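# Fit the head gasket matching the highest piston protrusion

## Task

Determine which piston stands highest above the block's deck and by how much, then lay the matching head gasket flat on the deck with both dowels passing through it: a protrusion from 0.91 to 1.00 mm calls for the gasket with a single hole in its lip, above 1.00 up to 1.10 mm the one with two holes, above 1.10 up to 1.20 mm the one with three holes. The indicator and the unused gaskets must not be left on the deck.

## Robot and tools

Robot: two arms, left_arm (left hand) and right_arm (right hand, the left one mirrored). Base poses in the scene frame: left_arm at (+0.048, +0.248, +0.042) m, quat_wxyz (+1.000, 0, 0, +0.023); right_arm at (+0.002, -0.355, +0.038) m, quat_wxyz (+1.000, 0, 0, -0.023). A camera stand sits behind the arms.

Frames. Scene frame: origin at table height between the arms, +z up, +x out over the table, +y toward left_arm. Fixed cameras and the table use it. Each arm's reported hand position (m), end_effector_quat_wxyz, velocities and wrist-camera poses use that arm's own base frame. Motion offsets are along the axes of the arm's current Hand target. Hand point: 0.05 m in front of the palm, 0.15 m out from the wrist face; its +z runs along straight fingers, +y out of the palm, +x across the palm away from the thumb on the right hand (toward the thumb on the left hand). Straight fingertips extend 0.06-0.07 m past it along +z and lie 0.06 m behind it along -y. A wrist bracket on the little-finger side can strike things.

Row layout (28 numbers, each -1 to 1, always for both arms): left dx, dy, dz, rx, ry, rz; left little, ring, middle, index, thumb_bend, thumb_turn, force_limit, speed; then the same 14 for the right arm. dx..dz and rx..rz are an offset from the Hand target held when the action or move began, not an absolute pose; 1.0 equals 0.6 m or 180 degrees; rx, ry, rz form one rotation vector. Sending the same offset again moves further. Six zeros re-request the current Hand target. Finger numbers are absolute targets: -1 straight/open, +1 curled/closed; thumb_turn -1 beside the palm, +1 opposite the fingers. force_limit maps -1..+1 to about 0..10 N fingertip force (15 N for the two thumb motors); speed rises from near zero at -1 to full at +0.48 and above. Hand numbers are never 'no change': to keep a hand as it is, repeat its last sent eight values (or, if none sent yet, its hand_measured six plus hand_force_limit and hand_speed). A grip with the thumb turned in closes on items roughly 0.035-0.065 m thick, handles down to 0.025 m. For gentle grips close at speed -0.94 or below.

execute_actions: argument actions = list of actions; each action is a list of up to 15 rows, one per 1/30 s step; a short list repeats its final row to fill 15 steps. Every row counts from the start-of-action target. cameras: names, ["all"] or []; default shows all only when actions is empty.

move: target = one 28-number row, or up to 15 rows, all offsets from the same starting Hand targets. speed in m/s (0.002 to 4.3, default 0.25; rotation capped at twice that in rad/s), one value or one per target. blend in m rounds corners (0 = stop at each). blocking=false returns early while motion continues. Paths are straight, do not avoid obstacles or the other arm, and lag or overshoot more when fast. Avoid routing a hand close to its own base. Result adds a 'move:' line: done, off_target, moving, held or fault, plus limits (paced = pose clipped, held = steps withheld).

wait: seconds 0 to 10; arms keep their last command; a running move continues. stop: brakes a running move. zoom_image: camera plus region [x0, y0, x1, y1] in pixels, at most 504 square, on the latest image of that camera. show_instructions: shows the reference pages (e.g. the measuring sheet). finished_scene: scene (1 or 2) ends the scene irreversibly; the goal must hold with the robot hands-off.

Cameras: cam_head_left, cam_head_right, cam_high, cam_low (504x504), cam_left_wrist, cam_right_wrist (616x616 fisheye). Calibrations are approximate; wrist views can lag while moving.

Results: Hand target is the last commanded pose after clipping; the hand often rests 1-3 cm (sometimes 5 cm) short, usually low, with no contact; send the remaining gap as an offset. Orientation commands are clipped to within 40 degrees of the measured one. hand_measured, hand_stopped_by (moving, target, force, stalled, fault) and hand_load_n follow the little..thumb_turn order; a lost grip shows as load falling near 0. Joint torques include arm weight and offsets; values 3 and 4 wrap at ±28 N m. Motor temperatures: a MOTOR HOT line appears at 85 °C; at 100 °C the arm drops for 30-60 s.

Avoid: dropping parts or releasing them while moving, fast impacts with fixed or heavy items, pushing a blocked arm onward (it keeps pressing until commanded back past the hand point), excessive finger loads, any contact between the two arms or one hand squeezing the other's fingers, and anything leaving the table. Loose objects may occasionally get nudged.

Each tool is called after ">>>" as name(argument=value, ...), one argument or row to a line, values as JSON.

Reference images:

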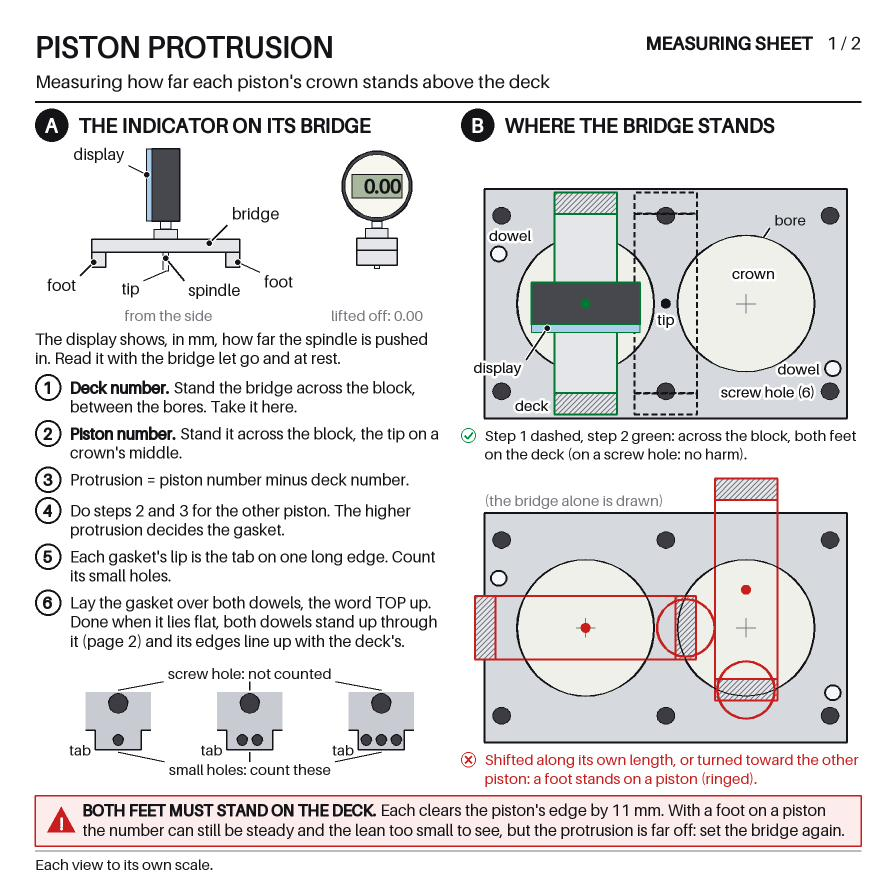

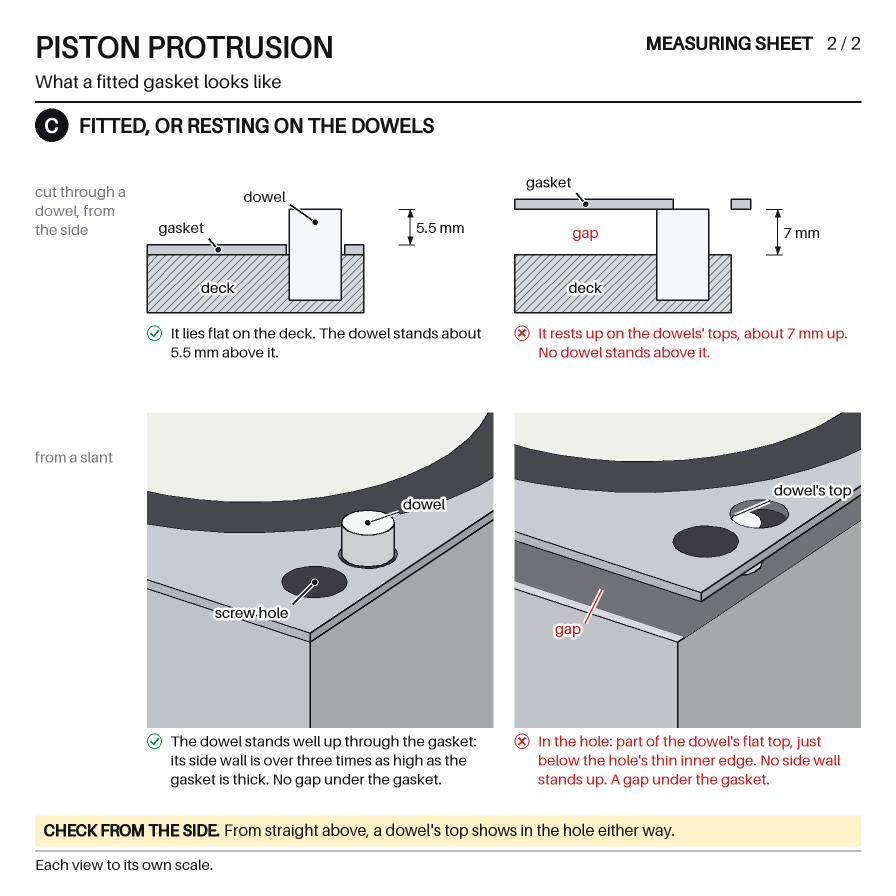

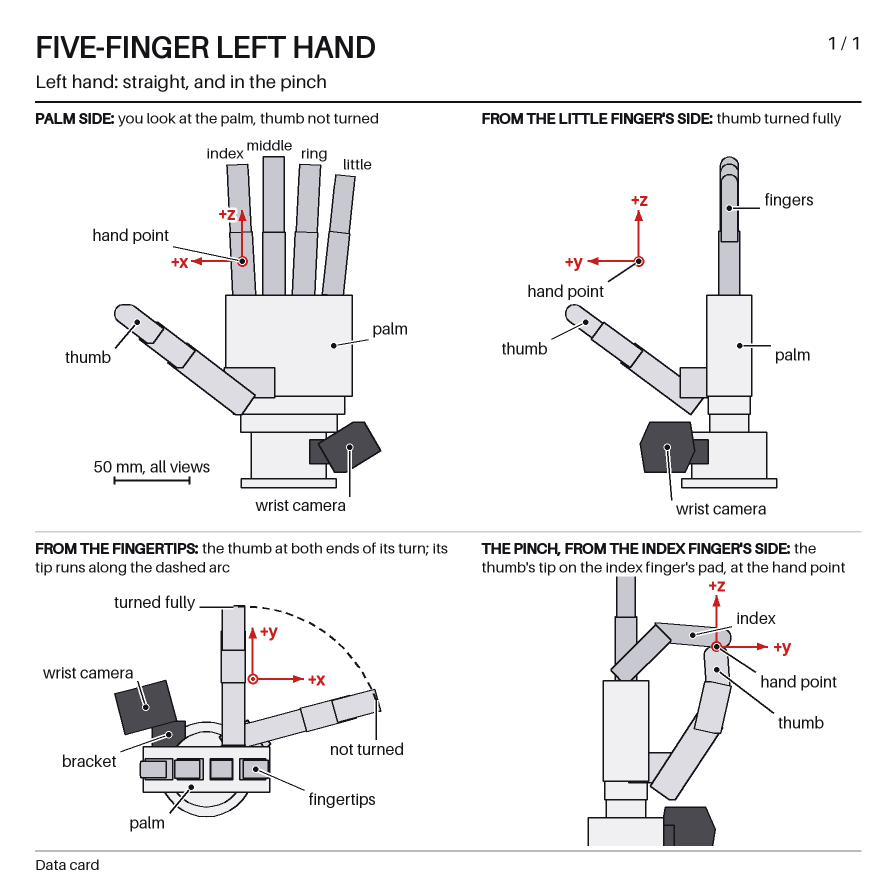

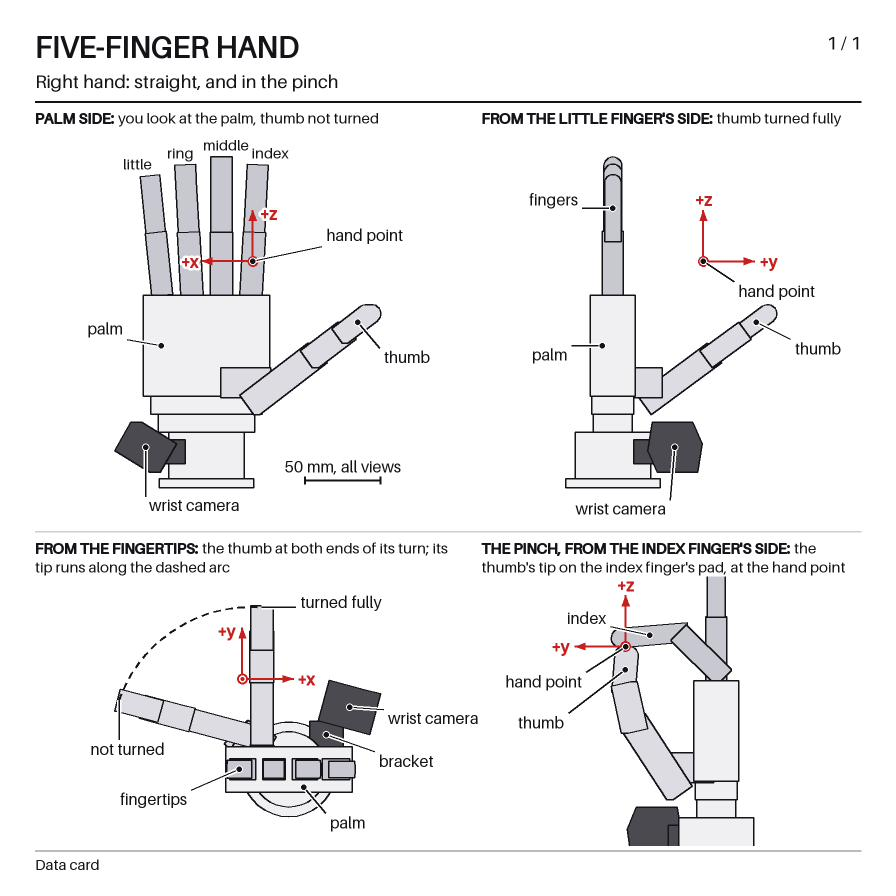

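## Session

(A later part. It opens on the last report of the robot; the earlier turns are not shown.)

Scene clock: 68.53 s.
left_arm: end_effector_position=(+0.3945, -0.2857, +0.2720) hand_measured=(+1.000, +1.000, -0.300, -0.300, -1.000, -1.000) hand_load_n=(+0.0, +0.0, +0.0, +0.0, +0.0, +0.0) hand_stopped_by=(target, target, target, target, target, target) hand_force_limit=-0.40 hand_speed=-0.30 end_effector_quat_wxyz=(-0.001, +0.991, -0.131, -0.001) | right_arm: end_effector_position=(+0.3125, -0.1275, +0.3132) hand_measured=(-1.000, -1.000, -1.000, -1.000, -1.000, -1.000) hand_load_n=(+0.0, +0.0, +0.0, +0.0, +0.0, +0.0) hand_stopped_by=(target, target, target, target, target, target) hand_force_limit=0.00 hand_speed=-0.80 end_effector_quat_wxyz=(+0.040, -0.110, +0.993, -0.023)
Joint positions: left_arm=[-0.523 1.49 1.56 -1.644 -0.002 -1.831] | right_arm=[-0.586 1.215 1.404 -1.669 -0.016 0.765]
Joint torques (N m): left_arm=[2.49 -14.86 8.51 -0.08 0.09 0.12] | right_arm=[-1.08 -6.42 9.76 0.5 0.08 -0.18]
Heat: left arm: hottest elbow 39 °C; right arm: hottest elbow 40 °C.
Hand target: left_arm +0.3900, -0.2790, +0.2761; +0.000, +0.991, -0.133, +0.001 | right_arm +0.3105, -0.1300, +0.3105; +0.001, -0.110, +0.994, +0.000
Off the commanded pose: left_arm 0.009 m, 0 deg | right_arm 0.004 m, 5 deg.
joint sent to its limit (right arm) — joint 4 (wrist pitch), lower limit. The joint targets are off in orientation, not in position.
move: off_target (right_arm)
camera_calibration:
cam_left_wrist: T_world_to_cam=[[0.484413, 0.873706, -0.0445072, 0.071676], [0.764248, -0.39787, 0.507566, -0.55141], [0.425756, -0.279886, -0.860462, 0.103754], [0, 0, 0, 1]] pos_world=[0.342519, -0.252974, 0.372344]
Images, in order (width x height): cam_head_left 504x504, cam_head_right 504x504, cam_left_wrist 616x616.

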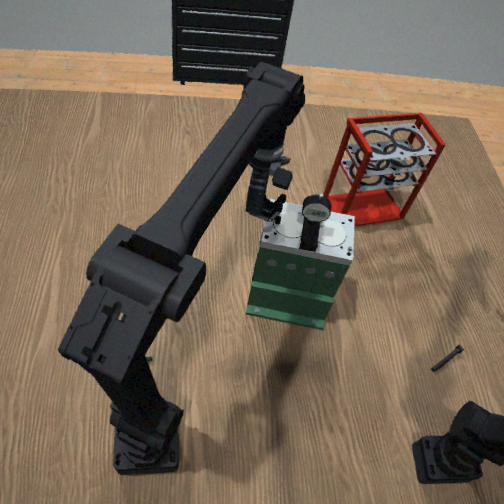

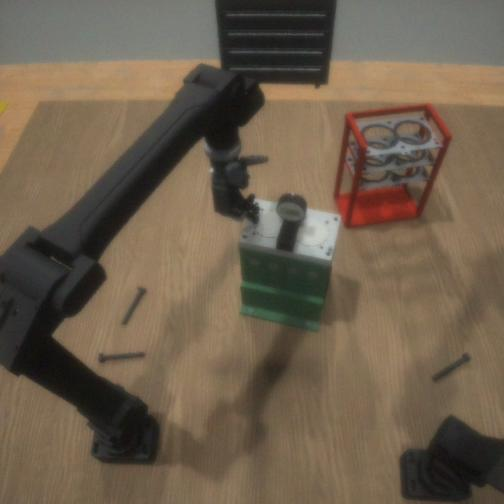

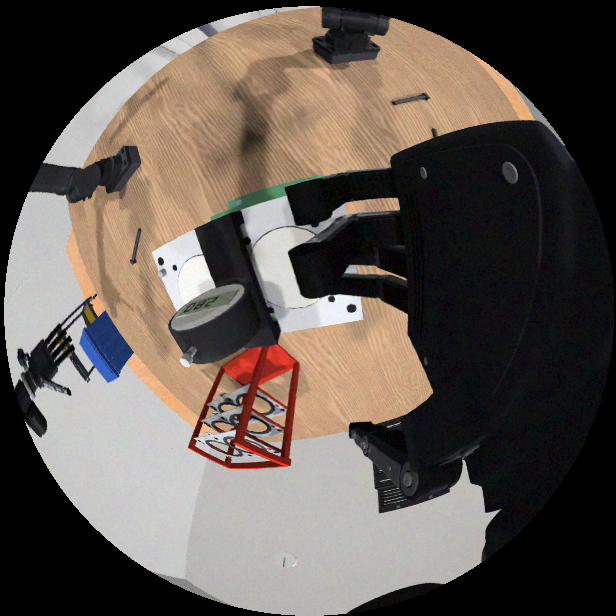

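>>> move(
  target=[0.0062,0.103,-0.0125,0,0,0,1,1,-0.3,-0.3,-1,-1,-0.4,-0.3,0,0,0,0,0,0,-1,-1,-1,-1,-1,-1,0,-0.8],
  speed=0.12,
  cameras=["cam_left_wrist"],
)

>>> zoom_image(
  camera="cam_left_wrist",
  region=[180, 140, 430, 390],
)

Scene clock: 72.27 s.
left_arm: end_effector_position=(+0.3661, -0.3270, +0.2682) hand_measured=(+1.000, +1.000, -0.300, -0.300, -1.000, -1.000) hand_load_n=(+0.0, +0.0, +0.0, +0.0, +0.0, +0.0) hand_stopped_by=(target, target, target, target, target, target) hand_force_limit=-0.40 hand_speed=-0.30 end_effector_quat_wxyz=(-0.007, +0.991, -0.136, -0.012) | right_arm: end_effector_position=(+0.3125, -0.1275, +0.3132) hand_measured=(-1.000, -1.000, -1.000, -1.000, -1.000, -1.000) hand_load_n=(+0.0, +0.0, +0.0, +0.0, +0.0, +0.0) hand_stopped_by=(target, target, target, target, target, target) hand_force_limit=0.00 hand_speed=-0.80 end_effector_quat_wxyz=(+0.040, -0.110, +0.993, -0.023)
Joint positions: left_arm=[-0.635 1.506 1.571 -1.664 0 -1.933] | right_arm=[-0.586 1.215 1.404 -1.669 -0.016 0.765]
Joint torques (N m): left_arm=[1.26 -11.05 14.34 -0.29 0.03 -0.12] | right_arm=[-1.32 -6.59 9.78 0.51 0.07 -0.2]
Heat: left arm: hottest elbow 39 °C; right arm: hottest elbow 40 °C.
Hand target: left_arm +0.3772, -0.3394, +0.2835; +0.000, +0.991, -0.133, +0.001 | right_arm +0.3105, -0.1300, +0.3105; +0.001, -0.110, +0.994, +0.000
Off the commanded pose: left_arm 0.023 m, 2 deg | right_arm 0.004 m, 5 deg.
joint sent to its limit (right arm) — joint 4 (wrist pitch), lower limit. The joint targets are off in orientation, not in position.
move: off_target (left_arm, right_arm)
camera_calibration:
cam_left_wrist: T_world_to_cam=[[0.492764, 0.869089, -0.0432283, 0.116428], [0.770642, -0.412797, 0.4855, -0.545536], [0.404098, -0.27255, -0.873167, 0.114817], [0, 0, 0, 1]] pos_world=[0.316644, -0.295089, 0.370145]
Images, in order (width x height): cam_left_wrist 616x616.

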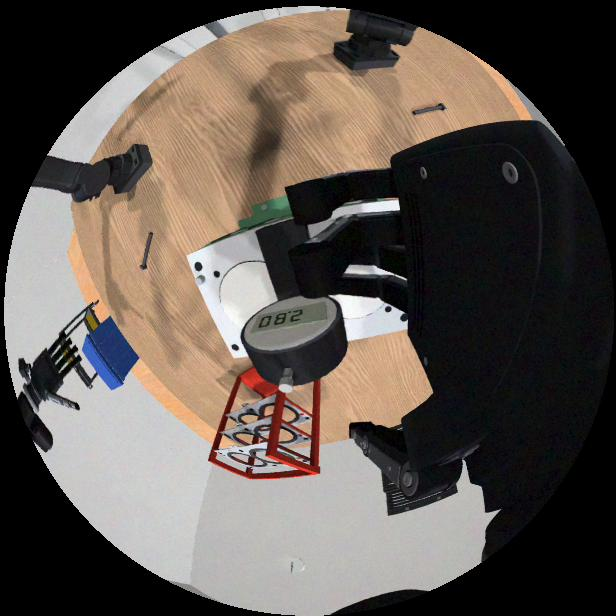

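Scaled by 2.016 from the camera's 616x616 image, which has a finer 880x880 frame.

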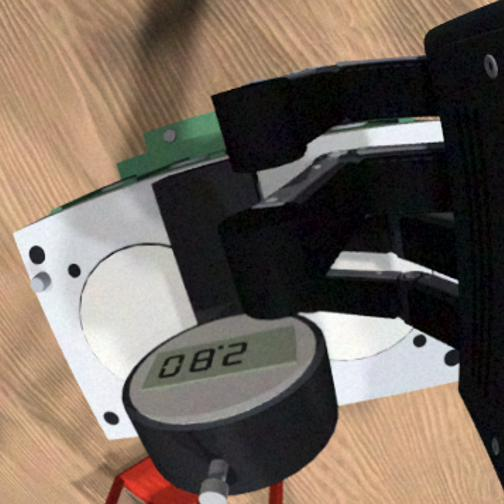

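>>> move(
  target=[0.0241,-0.0066,-0.0217,0,0,0,1,1,-0.3,-0.3,-1,-1,-0.4,-0.3,0,0,0,0,0,0,-1,-1,-1,-1,-1,-1,0,-0.8],
  speed=0.12,
  cameras=[],
)

Scene clock: 73.60 s.
left_arm: end_effector_position=(+0.3762, -0.3343, +0.2824) hand_measured=(+1.000, +1.000, -0.300, -0.300, -1.000, -1.000) hand_load_n=(+0.0, +0.0, +0.0, +0.0, +0.0, +0.0) hand_stopped_by=(target, target, target, target, target, target) hand_force_limit=-0.40 hand_speed=-0.30 end_effector_quat_wxyz=(-0.006, +0.991, -0.136, -0.011) | right_arm: end_effector_position=(+0.3125, -0.1275, +0.3132) hand_measured=(-1.000, -1.000, -1.000, -1.000, -1.000, -1.000) hand_load_n=(+0.0, +0.0, +0.0, +0.0, +0.0, +0.0) hand_stopped_by=(target, target, target, target, target, target) hand_force_limit=0.00 hand_speed=-0.80 end_effector_quat_wxyz=(+0.040, -0.110, +0.993, -0.023)
Joint positions: left_arm=[-0.635 1.539 1.645 -1.701 0 -1.934] | right_arm=[-0.586 1.215 1.404 -1.669 -0.016 0.765]
Joint torques (N m): left_arm=[2.67 -11.46 14.37 -0.34 0.02 0.06] | right_arm=[-1.26 -6.48 9.87 0.47 0.08 -0.19]
Heat: left arm: hottest elbow 39 °C; right arm: hottest elbow 40 °C.
Hand target: left_arm +0.3923, -0.3395, +0.2967; +0.000, +0.991, -0.133, +0.001 | right_arm +0.3105, -0.1300, +0.3105; +0.001, -0.110, +0.994, +0.000
Off the commanded pose: left_arm 0.022 m, 1 deg | right_arm 0.004 m, 5 deg.
joint sent to its limit (left arm) — joint 4 (wrist pitch), lower limit. The joint targets still meet the commanded pose.
joint sent to its limit (right arm) — joint 4 (wrist pitch), lower limit. The joint targets are off in orientation, not in position.
move: off_target (left_arm, right_arm)
No camera images: "cameras" was empty.

>>> move(
  target=[0.0105,0.0035,0.002,0,0,0,1,1,-0.3,-0.3,-1,-1,-0.4,-0.3,0,0,0,0,0,0,-1,-1,-1,-1,-1,-1,0,-0.8],
  speed=0.12,
  cameras=["cam_left_wrist"],
)

>>> zoom_image(
  camera="cam_left_wrist",
  region=[180, 140, 430, 390],
)

Scene clock: 74.70 s.
left_arm: end_effector_position=(+0.3815, -0.3382, +0.2806) hand_measured=(+1.000, +1.000, -0.300, -0.300, -1.000, -1.000) hand_load_n=(+0.0, +0.0, +0.0, +0.0, +0.0, +0.0) hand_stopped_by=(target, target, target, target, target, target) hand_force_limit=-0.40 hand_speed=-0.30 end_effector_quat_wxyz=(-0.006, +0.991, -0.136, -0.011) | right_arm: end_effector_position=(+0.3125, -0.1275, +0.3132) hand_measured=(-1.000, -1.000, -1.000, -1.000, -1.000, -1.000) hand_load_n=(+0.0, +0.0, +0.0, +0.0, +0.0, +0.0) hand_stopped_by=(target, target, target, target, target, target) hand_force_limit=0.00 hand_speed=-0.80 end_effector_quat_wxyz=(+0.040, -0.110, +0.993, -0.023)
Joint positions: left_arm=[-0.635 1.557 1.662 -1.702 0 -1.934] | right_arm=[-0.586 1.215 1.404 -1.669 -0.016 0.765]
Joint torques (N m): left_arm=[2.67 -11.81 14.42 -0.28 0.02 0.07] | right_arm=[-1.08 -6.48 9.74 0.47 0.09 -0.21]
Heat: left arm: hottest elbow 39 °C; right arm: hottest elbow 40 °C.
Hand target: left_arm +0.3978, -0.3431, +0.2956; +0.000, +0.991, -0.133, +0.001 | right_arm +0.3105, -0.1300, +0.3105; +0.001, -0.110, +0.994, +0.000
Off the commanded pose: left_arm 0.023 m, 2 deg | right_arm 0.004 m, 5 deg.
joint sent to its limit (left arm) — joint 4 (wrist pitch), lower limit. The joint targets still meet the commanded pose.
joint sent to its limit (right arm) — joint 4 (wrist pitch), lower limit. The joint targets are off in orientation, not in position.
move: off_target (left_arm, right_arm)
camera_calibration:
cam_left_wrist: T_world_to_cam=[[0.492138, 0.869454, -0.0430104, 0.119402], [0.769925, -0.411682, 0.487579, -0.567941], [0.40622, -0.273071, -0.872019, 0.115128], [0, 0, 0, 1]] pos_world=[0.331742, -0.306188, 0.382445]
Images, in order (width x height): cam_left_wrist 616x616.

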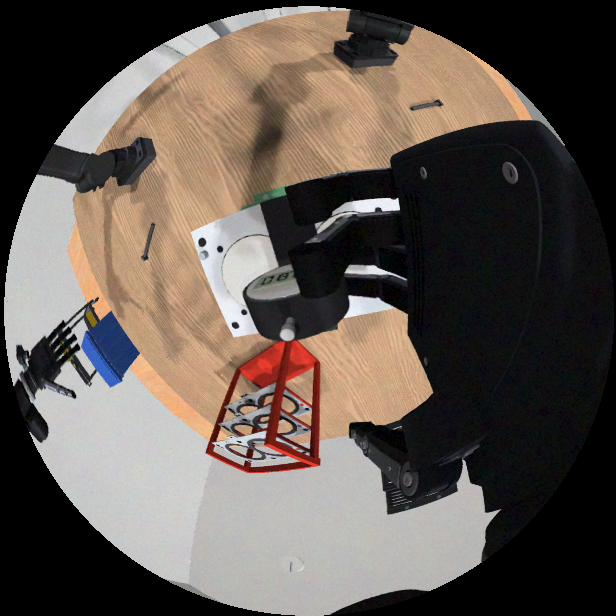

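Scaled by 2.016 from the camera's 616x616 image, which has a finer 880x880 frame.

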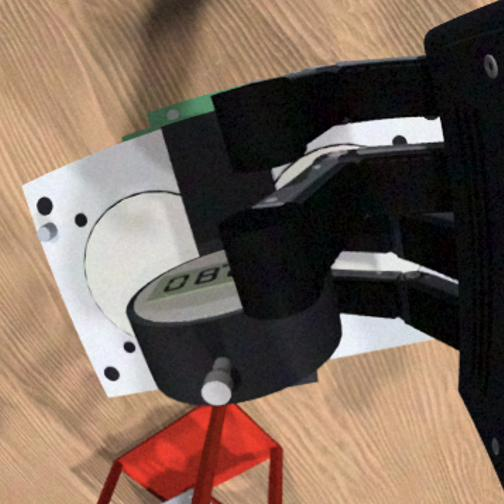

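>>> move(
  target=[0,0,0,0,0,0,1,1,-0.3,-0.3,-1,1,-0.4,-0.1,0,0,0,0,0,0,-1,-1,-1,-1,-1,-1,0,-0.8],
  speed=0.1,
  cameras=[],
)

>>> move(
  target=[0,0,0,0,0,0,1,1,-0.3,-0.3,0.3,1,-0.4,-0.85,0,0,0,0,0,0,-1,-1,-1,-1,-1,-1,0,-0.8],
  speed=0.1,
  cameras=[],
)

>>> move(
  target=[0,0,0,0,0,0,1,1,0.1,0.1,0.3,1,-0.4,-0.88,0,0,0,0,0,0,-1,-1,-1,-1,-1,-1,0,-0.8],
  speed=0.1,
  cameras=["cam_left_wrist","cam_head_left"],
)

>>> zoom_image(
  camera="cam_left_wrist",
  region=[180, 140, 430, 390],
)

Scene clock: 76.47 s.
left_arm: end_effector_position=(+0.3815, -0.3382, +0.2806) hand_measured=(+1.000, +1.000, -0.300, -0.300, -1.000, +1.000) hand_load_n=(+0.0, +0.0, +0.0, +0.0, +0.0, +0.0) hand_stopped_by=(target, target, target, target, target, target) hand_force_limit=-0.40 hand_speed=-0.10 end_effector_quat_wxyz=(-0.006, +0.991, -0.136, -0.011) | right_arm: end_effector_position=(+0.3125, -0.1275, +0.3132) hand_measured=(-1.000, -1.000, -1.000, -1.000, -1.000, -1.000) hand_load_n=(-0.5, +0.0, +0.0, +0.0, -0.5, +0.0) hand_stopped_by=(target, target, target, target, target, target) hand_force_limit=0.00 hand_speed=-0.80 end_effector_quat_wxyz=(+0.040, -0.110, +0.993, -0.023)
Joint positions: left_arm=[-0.635 1.557 1.662 -1.702 0 -1.934] | right_arm=[-0.586 1.215 1.404 -1.669 -0.016 0.765]
Joint torques (N m): left_arm=[2.73 -11.87 14.42 -0.29 0.03 0.07] | right_arm=[-1.08 -6.3 9.81 0.55 0.08 -0.19]
Heat: left arm: hottest elbow 39 °C; right arm: hottest elbow 40 °C.
Hand target: left_arm +0.3978, -0.3431, +0.2956; +0.000, +0.991, -0.133, +0.001 | right_arm +0.3105, -0.1300, +0.3105; +0.001, -0.110, +0.994, +0.000
Off the commanded pose: left_arm 0.023 m, 2 deg | right_arm 0.004 m, 5 deg.
joint sent to its limit (left arm) — joint 4 (wrist pitch), lower limit. The joint targets still meet the commanded pose.
joint sent to its limit (right arm) — joint 4 (wrist pitch), lower limit. The joint targets are off in orientation, not in position.
move: off_target (left_arm, right_arm)
No camera images: "cameras" was empty.

Scene clock: 78.80 s.
left_arm: end_effector_position=(+0.3823, -0.3387, +0.2824) hand_measured=(+1.000, +1.000, -0.300, -0.300, -0.560, +1.000) hand_load_n=(+0.0, +0.5, +3.5, +0.0, +4.5, +1.0) hand_stopped_by=(target, target, target, target, force, target) hand_force_limit=-0.40 hand_speed=-0.85 end_effector_quat_wxyz=(-0.005, +0.991, -0.136, -0.010) | right_arm: end_effector_position=(+0.3125, -0.1275, +0.3132) hand_measured=(-1.000, -1.000, -1.000, -1.000, -1.000, -1.000) hand_load_n=(+0.0, +0.0, +0.0, +0.0, +0.0, +0.0) hand_stopped_by=(target, target, target, target, target, target) hand_force_limit=0.00 hand_speed=-0.80 end_effector_quat_wxyz=(+0.040, -0.110, +0.993, -0.023)
Joint positions: left_arm=[-0.635 1.557 1.666 -1.702 0 -1.934] | right_arm=[-0.586 1.215 1.404 -1.669 -0.016 0.765]
Joint torques (N m): left_arm=[2.67 -11.87 14.09 -0.27 0.03 0.07] | right_arm=[-1.38 -6.65 9.87 0.55 0.09 -0.18]
Heat: left arm: hottest elbow 40 °C; right arm: hottest elbow 40 °C.
Hand target: left_arm +0.3978, -0.3431, +0.2954; +0.000, +0.991, -0.133, +0.001 | right_arm +0.3105, -0.1300, +0.3105; +0.001, -0.110, +0.994, +0.000
Off the commanded pose: left_arm 0.021 m, 1 deg | right_arm 0.004 m, 5 deg.
joint sent to its limit (left arm) — joint 4 (wrist pitch), lower limit. The joint targets still meet the commanded pose.
joint sent to its limit (right arm) — joint 4 (wrist pitch), lower limit. The joint targets are off in orientation, not in position.
move: off_target (left_arm, right_arm)
No camera images: "cameras" was empty.

Scene clock: 79.30 s.
left_arm: end_effector_position=(+0.3822, -0.3387, +0.2822) hand_measured=(+1.000, +1.000, -0.300, -0.292, -0.560, +1.000) hand_load_n=(+0.0, +0.0, +1.5, +3.5, +6.0, +0.5) hand_stopped_by=(target, target, force, force, force, target) hand_force_limit=-0.40 hand_speed=-0.88 end_effector_quat_wxyz=(-0.005, +0.991, -0.136, -0.010) | right_arm: end_effector_position=(+0.3125, -0.1275, +0.3132) hand_measured=(-1.000, -1.000, -1.000, -1.000, -1.000, -1.000) hand_load_n=(+0.0, +0.0, +0.0, +0.0, +0.0, +0.0) hand_stopped_by=(target, target, target, target, target, target) hand_force_limit=0.00 hand_speed=-0.80 end_effector_quat_wxyz=(+0.040, -0.110, +0.993, -0.023)
Joint positions: left_arm=[-0.635 1.558 1.666 -1.702 0 -1.934] | right_arm=[-0.586 1.215 1.404 -1.669 -0.016 0.765]
Joint torques (N m): left_arm=[2.73 -11.87 14.09 -0.28 0.03 0.07] | right_arm=[-1.26 -6.42 9.78 0.53 0.1 -0.19]
Heat: left arm: hottest elbow 40 °C; right arm: hottest elbow 40 °C.
Hand target: left_arm +0.3977, -0.3431, +0.2953; +0.000, +0.991, -0.133, +0.000 | right_arm +0.3105, -0.1300, +0.3105; +0.001, -0.110, +0.994, +0.000
Off the commanded pose: left_arm 0.021 m, 1 deg | right_arm 0.004 m, 5 deg.
joint sent to its limit (left arm) — joint 4 (wrist pitch), lower limit. The joint targets still meet the commanded pose.
joint sent to its limit (right arm) — joint 4 (wrist pitch), lower limit. The joint targets are off in orientation, not in position.
move: off_target (left_arm, right_arm)
camera_calibration:
cam_left_wrist: T_world_to_cam=[[0.492306, 0.869336, -0.0434765, 0.119564], [0.768589, -0.410723, 0.490487, -0.569509], [0.408541, -0.274886, -0.870363, 0.114102], [0, 0, 0, 1]] pos_world=[0.332241, -0.306487, 0.383845]
Images, in order (width x height): cam_head_left 504x504, cam_left_wrist 616x616.

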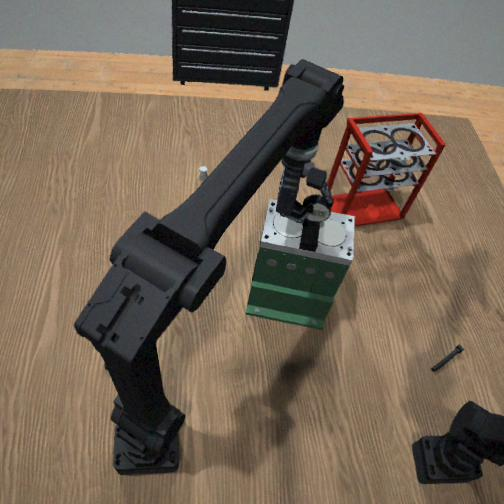

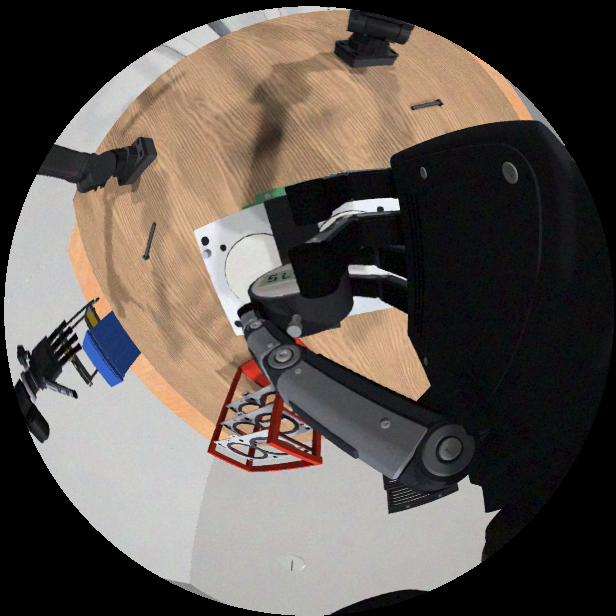

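Scaled by 2.016 from the camera's 616x616 image, which has a finer 880x880 frame.

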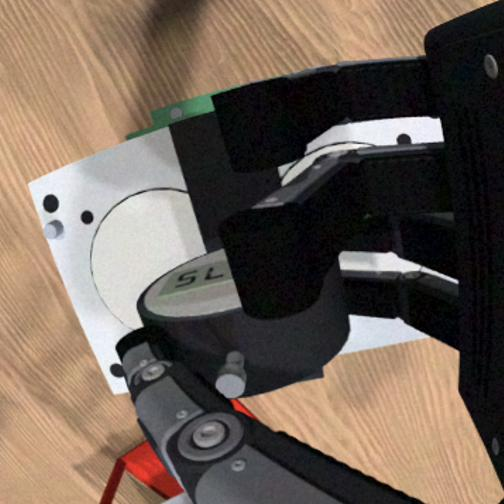

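>>> move(
  target=[
    [0,0,-0.033,0,0,0,1,1,0.1,0.1,0.3,1,-0.4,-0.88,0,0,0,0,0,0,-1,-1,-1,-1,-1,-1,0,-0.8],
    [0.0055,0.0778,-0.033,0,0,0,1,1,0.1,0.1,0.3,1,-0.4,-0.88,0,0,0,0,0,0,-1,-1,-1,-1,-1,-1,0,-0.8],
  ],
  speed=0.12,
  cameras=["cam_left_wrist","cam_head_left"],
)

>>> zoom_image(
  camera="cam_left_wrist",
  region=[180, 160, 400, 380],
)

>>> zoom_image(
  camera="cam_head_left",
  region=[260, 180, 370, 290],
)

Scene clock: 81.83 s.
left_arm: end_effector_position=(+0.3765, -0.3750, +0.2871) hand_measured=(+1.000, +1.000, -0.300, -0.292, -0.560, +1.000) hand_load_n=(+0.0, +0.0, +2.5, +4.0, +5.5, +0.5) hand_stopped_by=(target, target, force, force, force, target) hand_force_limit=-0.40 hand_speed=-0.88 end_effector_quat_wxyz=(-0.001, +0.991, -0.137, -0.004) | right_arm: end_effector_position=(+0.3125, -0.1275, +0.3132) hand_measured=(-1.000, -1.000, -1.000, -1.000, -1.000, -1.000) hand_load_n=(+0.0, +0.0, +0.0, +0.0, +0.0, +0.0) hand_stopped_by=(target, target, target, target, target, target) hand_force_limit=0.00 hand_speed=-0.80 end_effector_quat_wxyz=(+0.040, -0.110, +0.993, -0.023)
Joint positions: left_arm=[-0.702 1.598 1.725 -1.706 0.003 -1.999] | right_arm=[-0.586 1.215 1.404 -1.669 -0.016 0.765]
Joint torques (N m): left_arm=[1.44 -13.86 15.49 -0.05 0.14 -0.11] | right_arm=[-1.08 -6.42 9.81 0.46 0.11 -0.19]
Heat: left arm: hottest elbow 40 °C; right arm: hottest elbow 40 °C.
Hand target: left_arm +0.3886, -0.3891, +0.3152; +0.000, +0.991, -0.133, +0.001 | right_arm +0.3105, -0.1300, +0.3105; +0.001, -0.110, +0.994, +0.000
Off the commanded pose: left_arm 0.034 m, 1 deg | right_arm 0.004 m, 5 deg.
joint sent to its limit (left arm) — joint 4 (wrist pitch), lower limit. The joint targets are off in orientation, not in position.
joint sent to its limit (right arm) — joint 4 (wrist pitch), lower limit. The joint targets are off in orientation, not in position.
move: off_target (left_arm, right_arm)
camera_calibration:
cam_left_wrist: T_world_to_cam=[[0.494391, 0.867957, -0.047212, 0.153934], [0.762858, -0.407208, 0.502224, -0.582259], [0.416683, -0.284311, -0.863448, 0.102088], [0, 0, 0, 1]] pos_world=[0.325539, -0.341684, 0.387839]
Images, in order (width x height): cam_head_left 504x504, cam_left_wrist 616x616.

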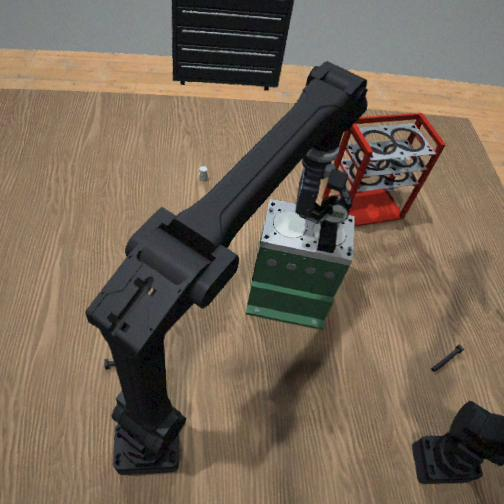

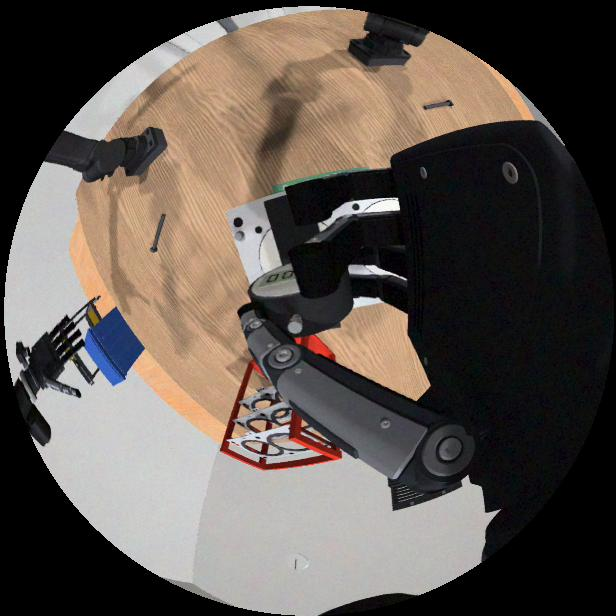

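Scaled by 2.291 from the camera's 616x616 image, which has a finer 880x880 frame.

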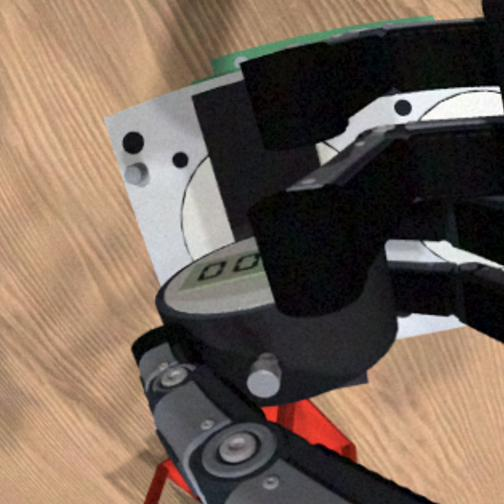

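Scaled by 4.582 from the camera's 504x504 image, which has a finer 720x720 frame.

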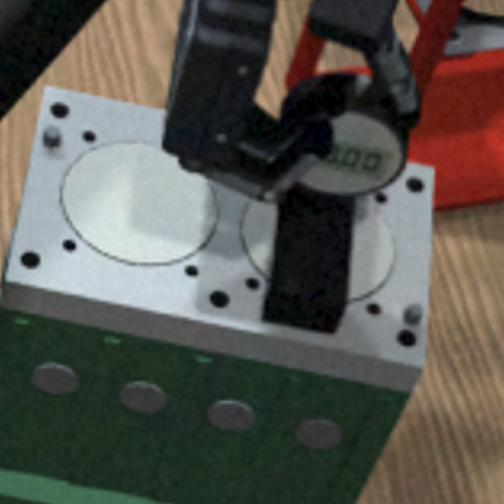

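>>> move(
  target=[-0.027,0.0035,0.0745,0,0,0,1,1,0.1,0.1,0.3,1,-0.4,-0.88,0,0,0,0,0,0,-1,-1,-1,-1,-1,-1,0,-0.8],
  speed=0.08,
  cameras=["cam_left_wrist","cam_head_left"],
)

>>> zoom_image(
  camera="cam_left_wrist",
  region=[180, 160, 400, 380],
)

>>> zoom_image(
  camera="cam_head_left",
  region=[290, 180, 370, 260],
)

Scene clock: 84.03 s.
left_arm: end_effector_position=(+0.3796, -0.3816, +0.2819) hand_measured=(+1.000, +1.000, -0.300, -0.292, -0.560, +1.000) hand_load_n=(+0.0, +0.0, +0.5, +3.5, +6.0, +1.0) hand_stopped_by=(target, target, force, force, force, target) hand_force_limit=-0.40 hand_speed=-0.88 end_effector_quat_wxyz=(+0.003, +0.991, -0.131, +0.005) | right_arm: end_effector_position=(+0.3125, -0.1275, +0.3132) hand_measured=(-1.000, -1.000, -1.000, -1.000, -1.000, -1.000) hand_load_n=(+0.0, +0.0, +0.0, +0.0, +0.0, +0.0) hand_stopped_by=(target, target, target, target, target, target) hand_force_limit=0.00 hand_speed=-0.80 end_effector_quat_wxyz=(+0.040, -0.110, +0.993, -0.023)
Joint positions: left_arm=[-0.711 1.597 1.708 -1.669 0 -2.019] | right_arm=[-0.586 1.215 1.404 -1.669 -0.016 0.765]
Joint torques (N m): left_arm=[0.56 -14.62 7.27 0.87 0.02 -0.11] | right_arm=[-1.08 -6.3 9.83 0.58 0.09 -0.18]
Heat: left arm: hottest elbow 40 °C; right arm: hottest elbow 40 °C.
Hand target: left_arm +0.3724, -0.3869, +0.2706; +0.000, +0.991, -0.134, +0.001 | right_arm +0.3105, -0.1300, +0.3105; +0.001, -0.110, +0.994, +0.000
Off the commanded pose: left_arm 0.014 m, 1 deg | right_arm 0.004 m, 5 deg.
joint sent to its limit (right arm) — joint 4 (wrist pitch), lower limit. The joint targets are off in orientation, not in position.
move: off_target (left_arm, right_arm)
camera_calibration:
cam_left_wrist: T_world_to_cam=[[0.485273, 0.873005, -0.0487131, 0.163732], [0.758411, -0.392541, 0.520312, -0.58256], [0.435113, -0.289438, -0.852585, 0.0823938], [0, 0, 0, 1]] pos_world=[0.326515, -0.347769, 0.381337]
Images, in order (width x height): cam_head_left 504x504, cam_left_wrist 616x616.

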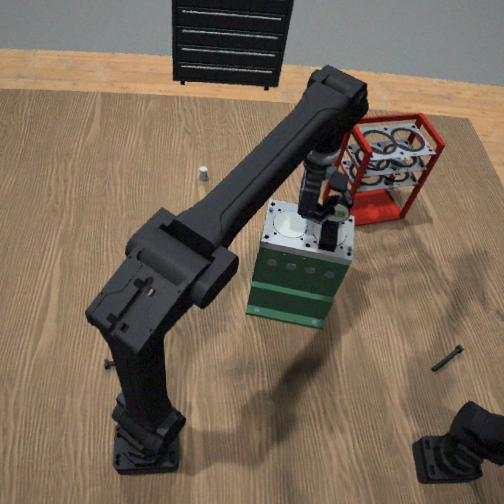

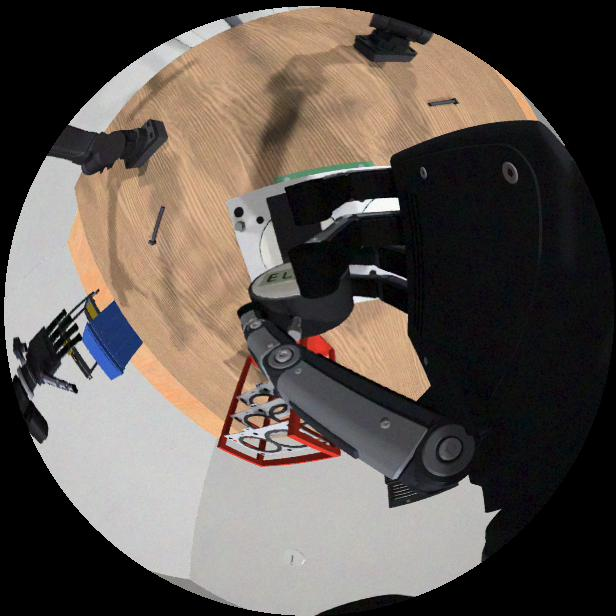

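Scaled by 2.291 from the camera's 616x616 image, which has a finer 880x880 frame.

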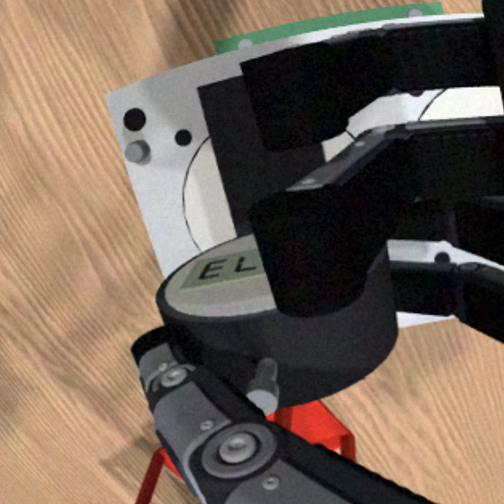

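Scaled by 6.300 from the camera's 504x504 image, which has a finer 720x720 frame.

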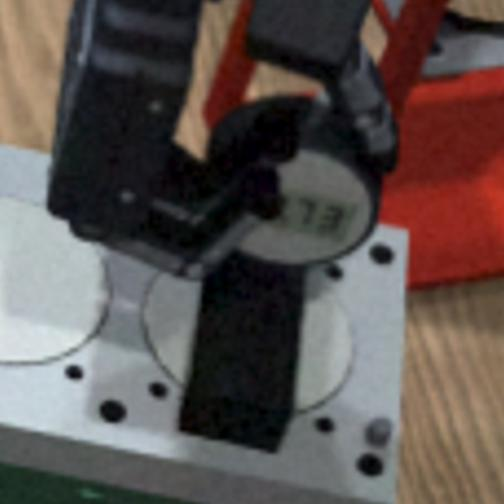

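>>> move(
  target=[
    [0,0,-0.06,0,0,0,1,1,0.1,0.1,0.3,1,-0.4,-0.88,0,0,0,0,0,0,-1,-1,-1,-1,-1,-1,0,-0.8],
    [-0.02,0,-0.06,0,0,0,1,1,0.1,0.1,0.3,1,-0.4,-0.88,0,0,0,0,0,0,-1,-1,-1,-1,-1,-1,0,-0.8],
  ],
  speed=0.1,
  cameras=["cam_head_left"],
)

>>> zoom_image(
  camera="cam_head_left",
  region=[290, 180, 370, 260],
)

Scene clock: 85.90 s.
left_arm: end_effector_position=(+0.3695, -0.3803, +0.2832) hand_measured=(+1.000, +1.000, -0.300, -0.292, -0.560, +1.000) hand_load_n=(+0.0, +0.0, +2.0, +4.0, +5.5, -0.5) hand_stopped_by=(target, target, force, force, force, target) hand_force_limit=-0.40 hand_speed=-0.88 end_effector_quat_wxyz=(-0.004, +0.991, -0.131, -0.005) | right_arm: end_effector_position=(+0.3125, -0.1275, +0.3132) hand_measured=(-1.000, -1.000, -1.000, -1.000, -1.000, -1.000) hand_load_n=(+0.0, +0.0, +0.0, +0.0, +0.0, +0.0) hand_stopped_by=(target, target, target, target, target, target) hand_force_limit=0.00 hand_speed=-0.80 end_effector_quat_wxyz=(+0.040, -0.110, +0.993, -0.023)
Joint positions: left_arm=[-0.723 1.593 1.71 -1.7 -0.001 -2.032] | right_arm=[-0.586 1.215 1.404 -1.669 -0.016 0.765]
Joint torques (N m): left_arm=[0.73 -17.44 10.7 -0.35 0.16 -0.08] | right_arm=[-1.08 -6.59 9.76 0.51 0.09 -0.2]
Heat: left arm: hottest elbow 40 °C; right arm: hottest elbow 41 °C.
Hand target: left_arm +0.3608, -0.3837, +0.3064; +0.000, +0.991, -0.133, +0.001 | right_arm +0.3105, -0.1300, +0.3105; +0.001, -0.110, +0.994, +0.000
Off the commanded pose: left_arm 0.025 m, 1 deg | right_arm 0.004 m, 5 deg.
joint sent to its limit (left arm) — joint 4 (wrist pitch), lower limit. The joint targets still meet the commanded pose.
joint sent to its limit (right arm) — joint 4 (wrist pitch), lower limit. The joint targets are off in orientation, not in position.
move: off_target (left_arm, right_arm)
Images, in order (width x height): cam_head_left 504x504.

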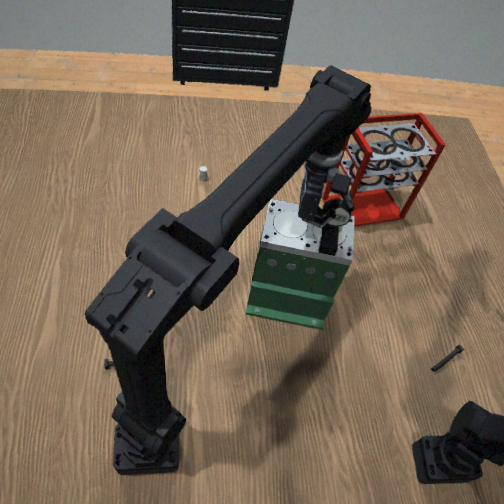

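Scaled by 6.300 from the camera's 504x504 image, which has a finer 720x720 frame.

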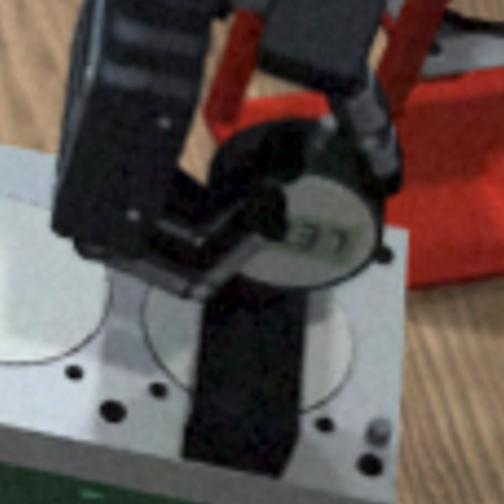

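>>> move(
  target=[0.0015,-0.0025,0.06,0,0,0,1,1,0.1,0.1,0.3,1,-0.4,-0.88,0,0,0,0,0,0,-1,-1,-1,-1,-1,-1,0,-0.8],
  speed=0.08,
  cameras=["cam_left_wrist","cam_head_left"],
)

>>> zoom_image(
  camera="cam_left_wrist",
  region=[180, 160, 400, 380],
)

>>> zoom_image(
  camera="cam_head_left",
  region=[290, 180, 370, 260],
)

Scene clock: 87.63 s.
left_arm: end_effector_position=(+0.3690, -0.3797, +0.2815) hand_measured=(+1.000, +1.000, -0.300, -0.292, -0.560, +1.000) hand_load_n=(+0.0, +0.0, +0.0, +3.5, +6.0, +3.0) hand_stopped_by=(target, target, force, force, force, target) hand_force_limit=-0.40 hand_speed=-0.88 end_effector_quat_wxyz=(+0.004, +0.992, -0.129, +0.007) | right_arm: end_effector_position=(+0.3125, -0.1275, +0.3132) hand_measured=(-1.000, -1.000, -1.000, -1.000, -1.000, -1.000) hand_load_n=(+0.0, +0.0, +0.5, +0.0, +0.0, +0.0) hand_stopped_by=(target, target, target, target, target, target) hand_force_limit=0.00 hand_speed=-0.80 end_effector_quat_wxyz=(+0.040, -0.110, +0.993, -0.023)
Joint positions: left_arm=[-0.723 1.569 1.673 -1.658 -0.001 -2.035] | right_arm=[-0.586 1.215 1.404 -1.669 -0.016 0.765]
Joint torques (N m): left_arm=[0.91 -14.1 7.32 0.68 0.06 -0.03] | right_arm=[-1.03 -6.65 9.84 0.5 0.1 -0.19]
Heat: left arm: hottest elbow 40 °C; right arm: hottest elbow 41 °C.
Hand target: left_arm +0.3620, -0.3825, +0.2705; +0.000, +0.991, -0.134, +0.001 | right_arm +0.3105, -0.1300, +0.3105; +0.001, -0.110, +0.994, +0.000
Off the commanded pose: left_arm 0.013 m, 1 deg | right_arm 0.004 m, 5 deg.
joint sent to its limit (right arm) — joint 4 (wrist pitch), lower limit. The joint targets are off in orientation, not in position.
move: off_target (left_arm, right_arm)
camera_calibration:
cam_left_wrist: T_world_to_cam=[[0.482099, 0.874744, -0.0490326, 0.169106], [0.758228, -0.388535, 0.523575, -0.572952], [0.438943, -0.289593, -0.850567, 0.0851917], [0, 0, 0, 1]] pos_world=[0.315508, -0.345865, 0.380737]
Images, in order (width x height): cam_head_left 504x504, cam_left_wrist 616x616.

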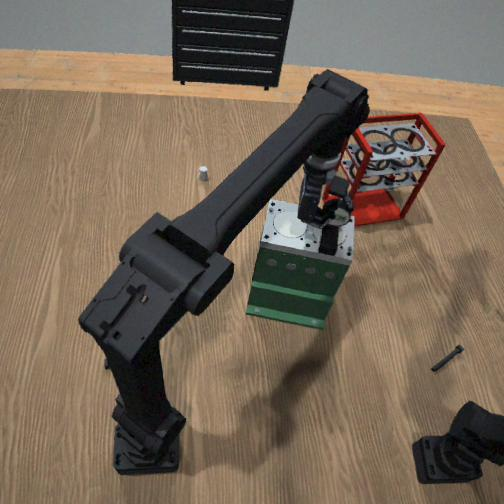

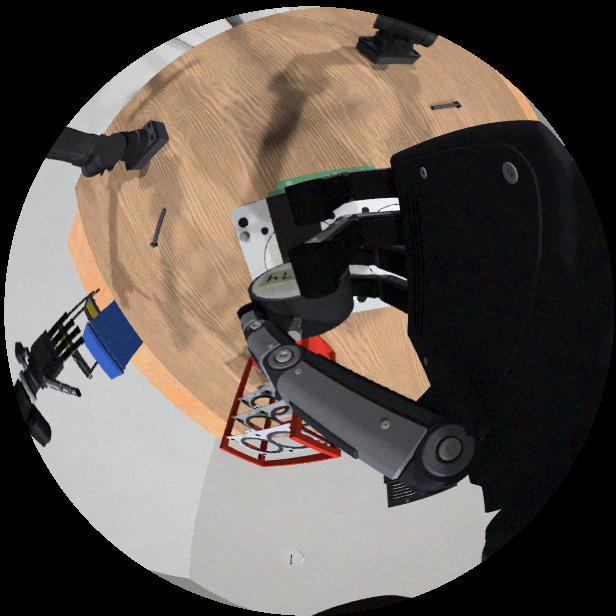

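Scaled by 2.291 from the camera's 616x616 image, which has a finer 880x880 frame.

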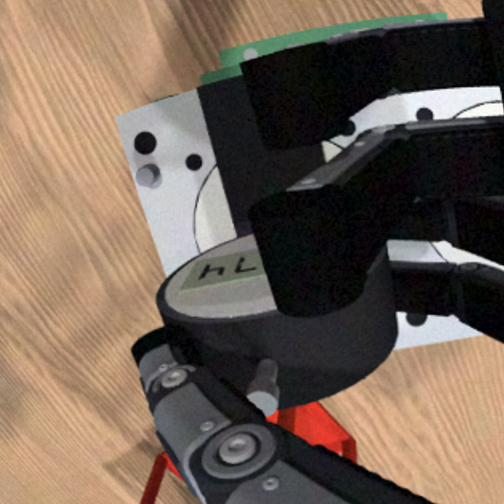

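Scaled by 6.300 from the camera's 504x504 image, which has a finer 720x720 frame.

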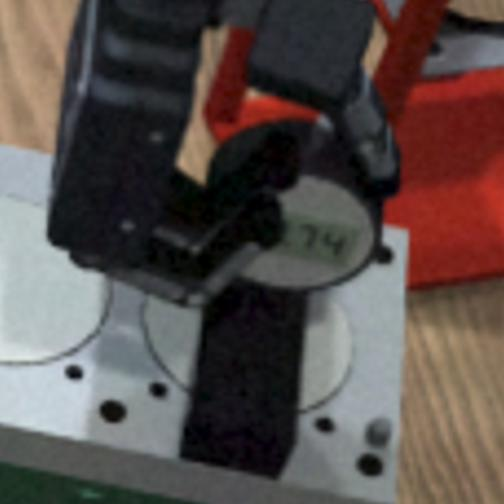

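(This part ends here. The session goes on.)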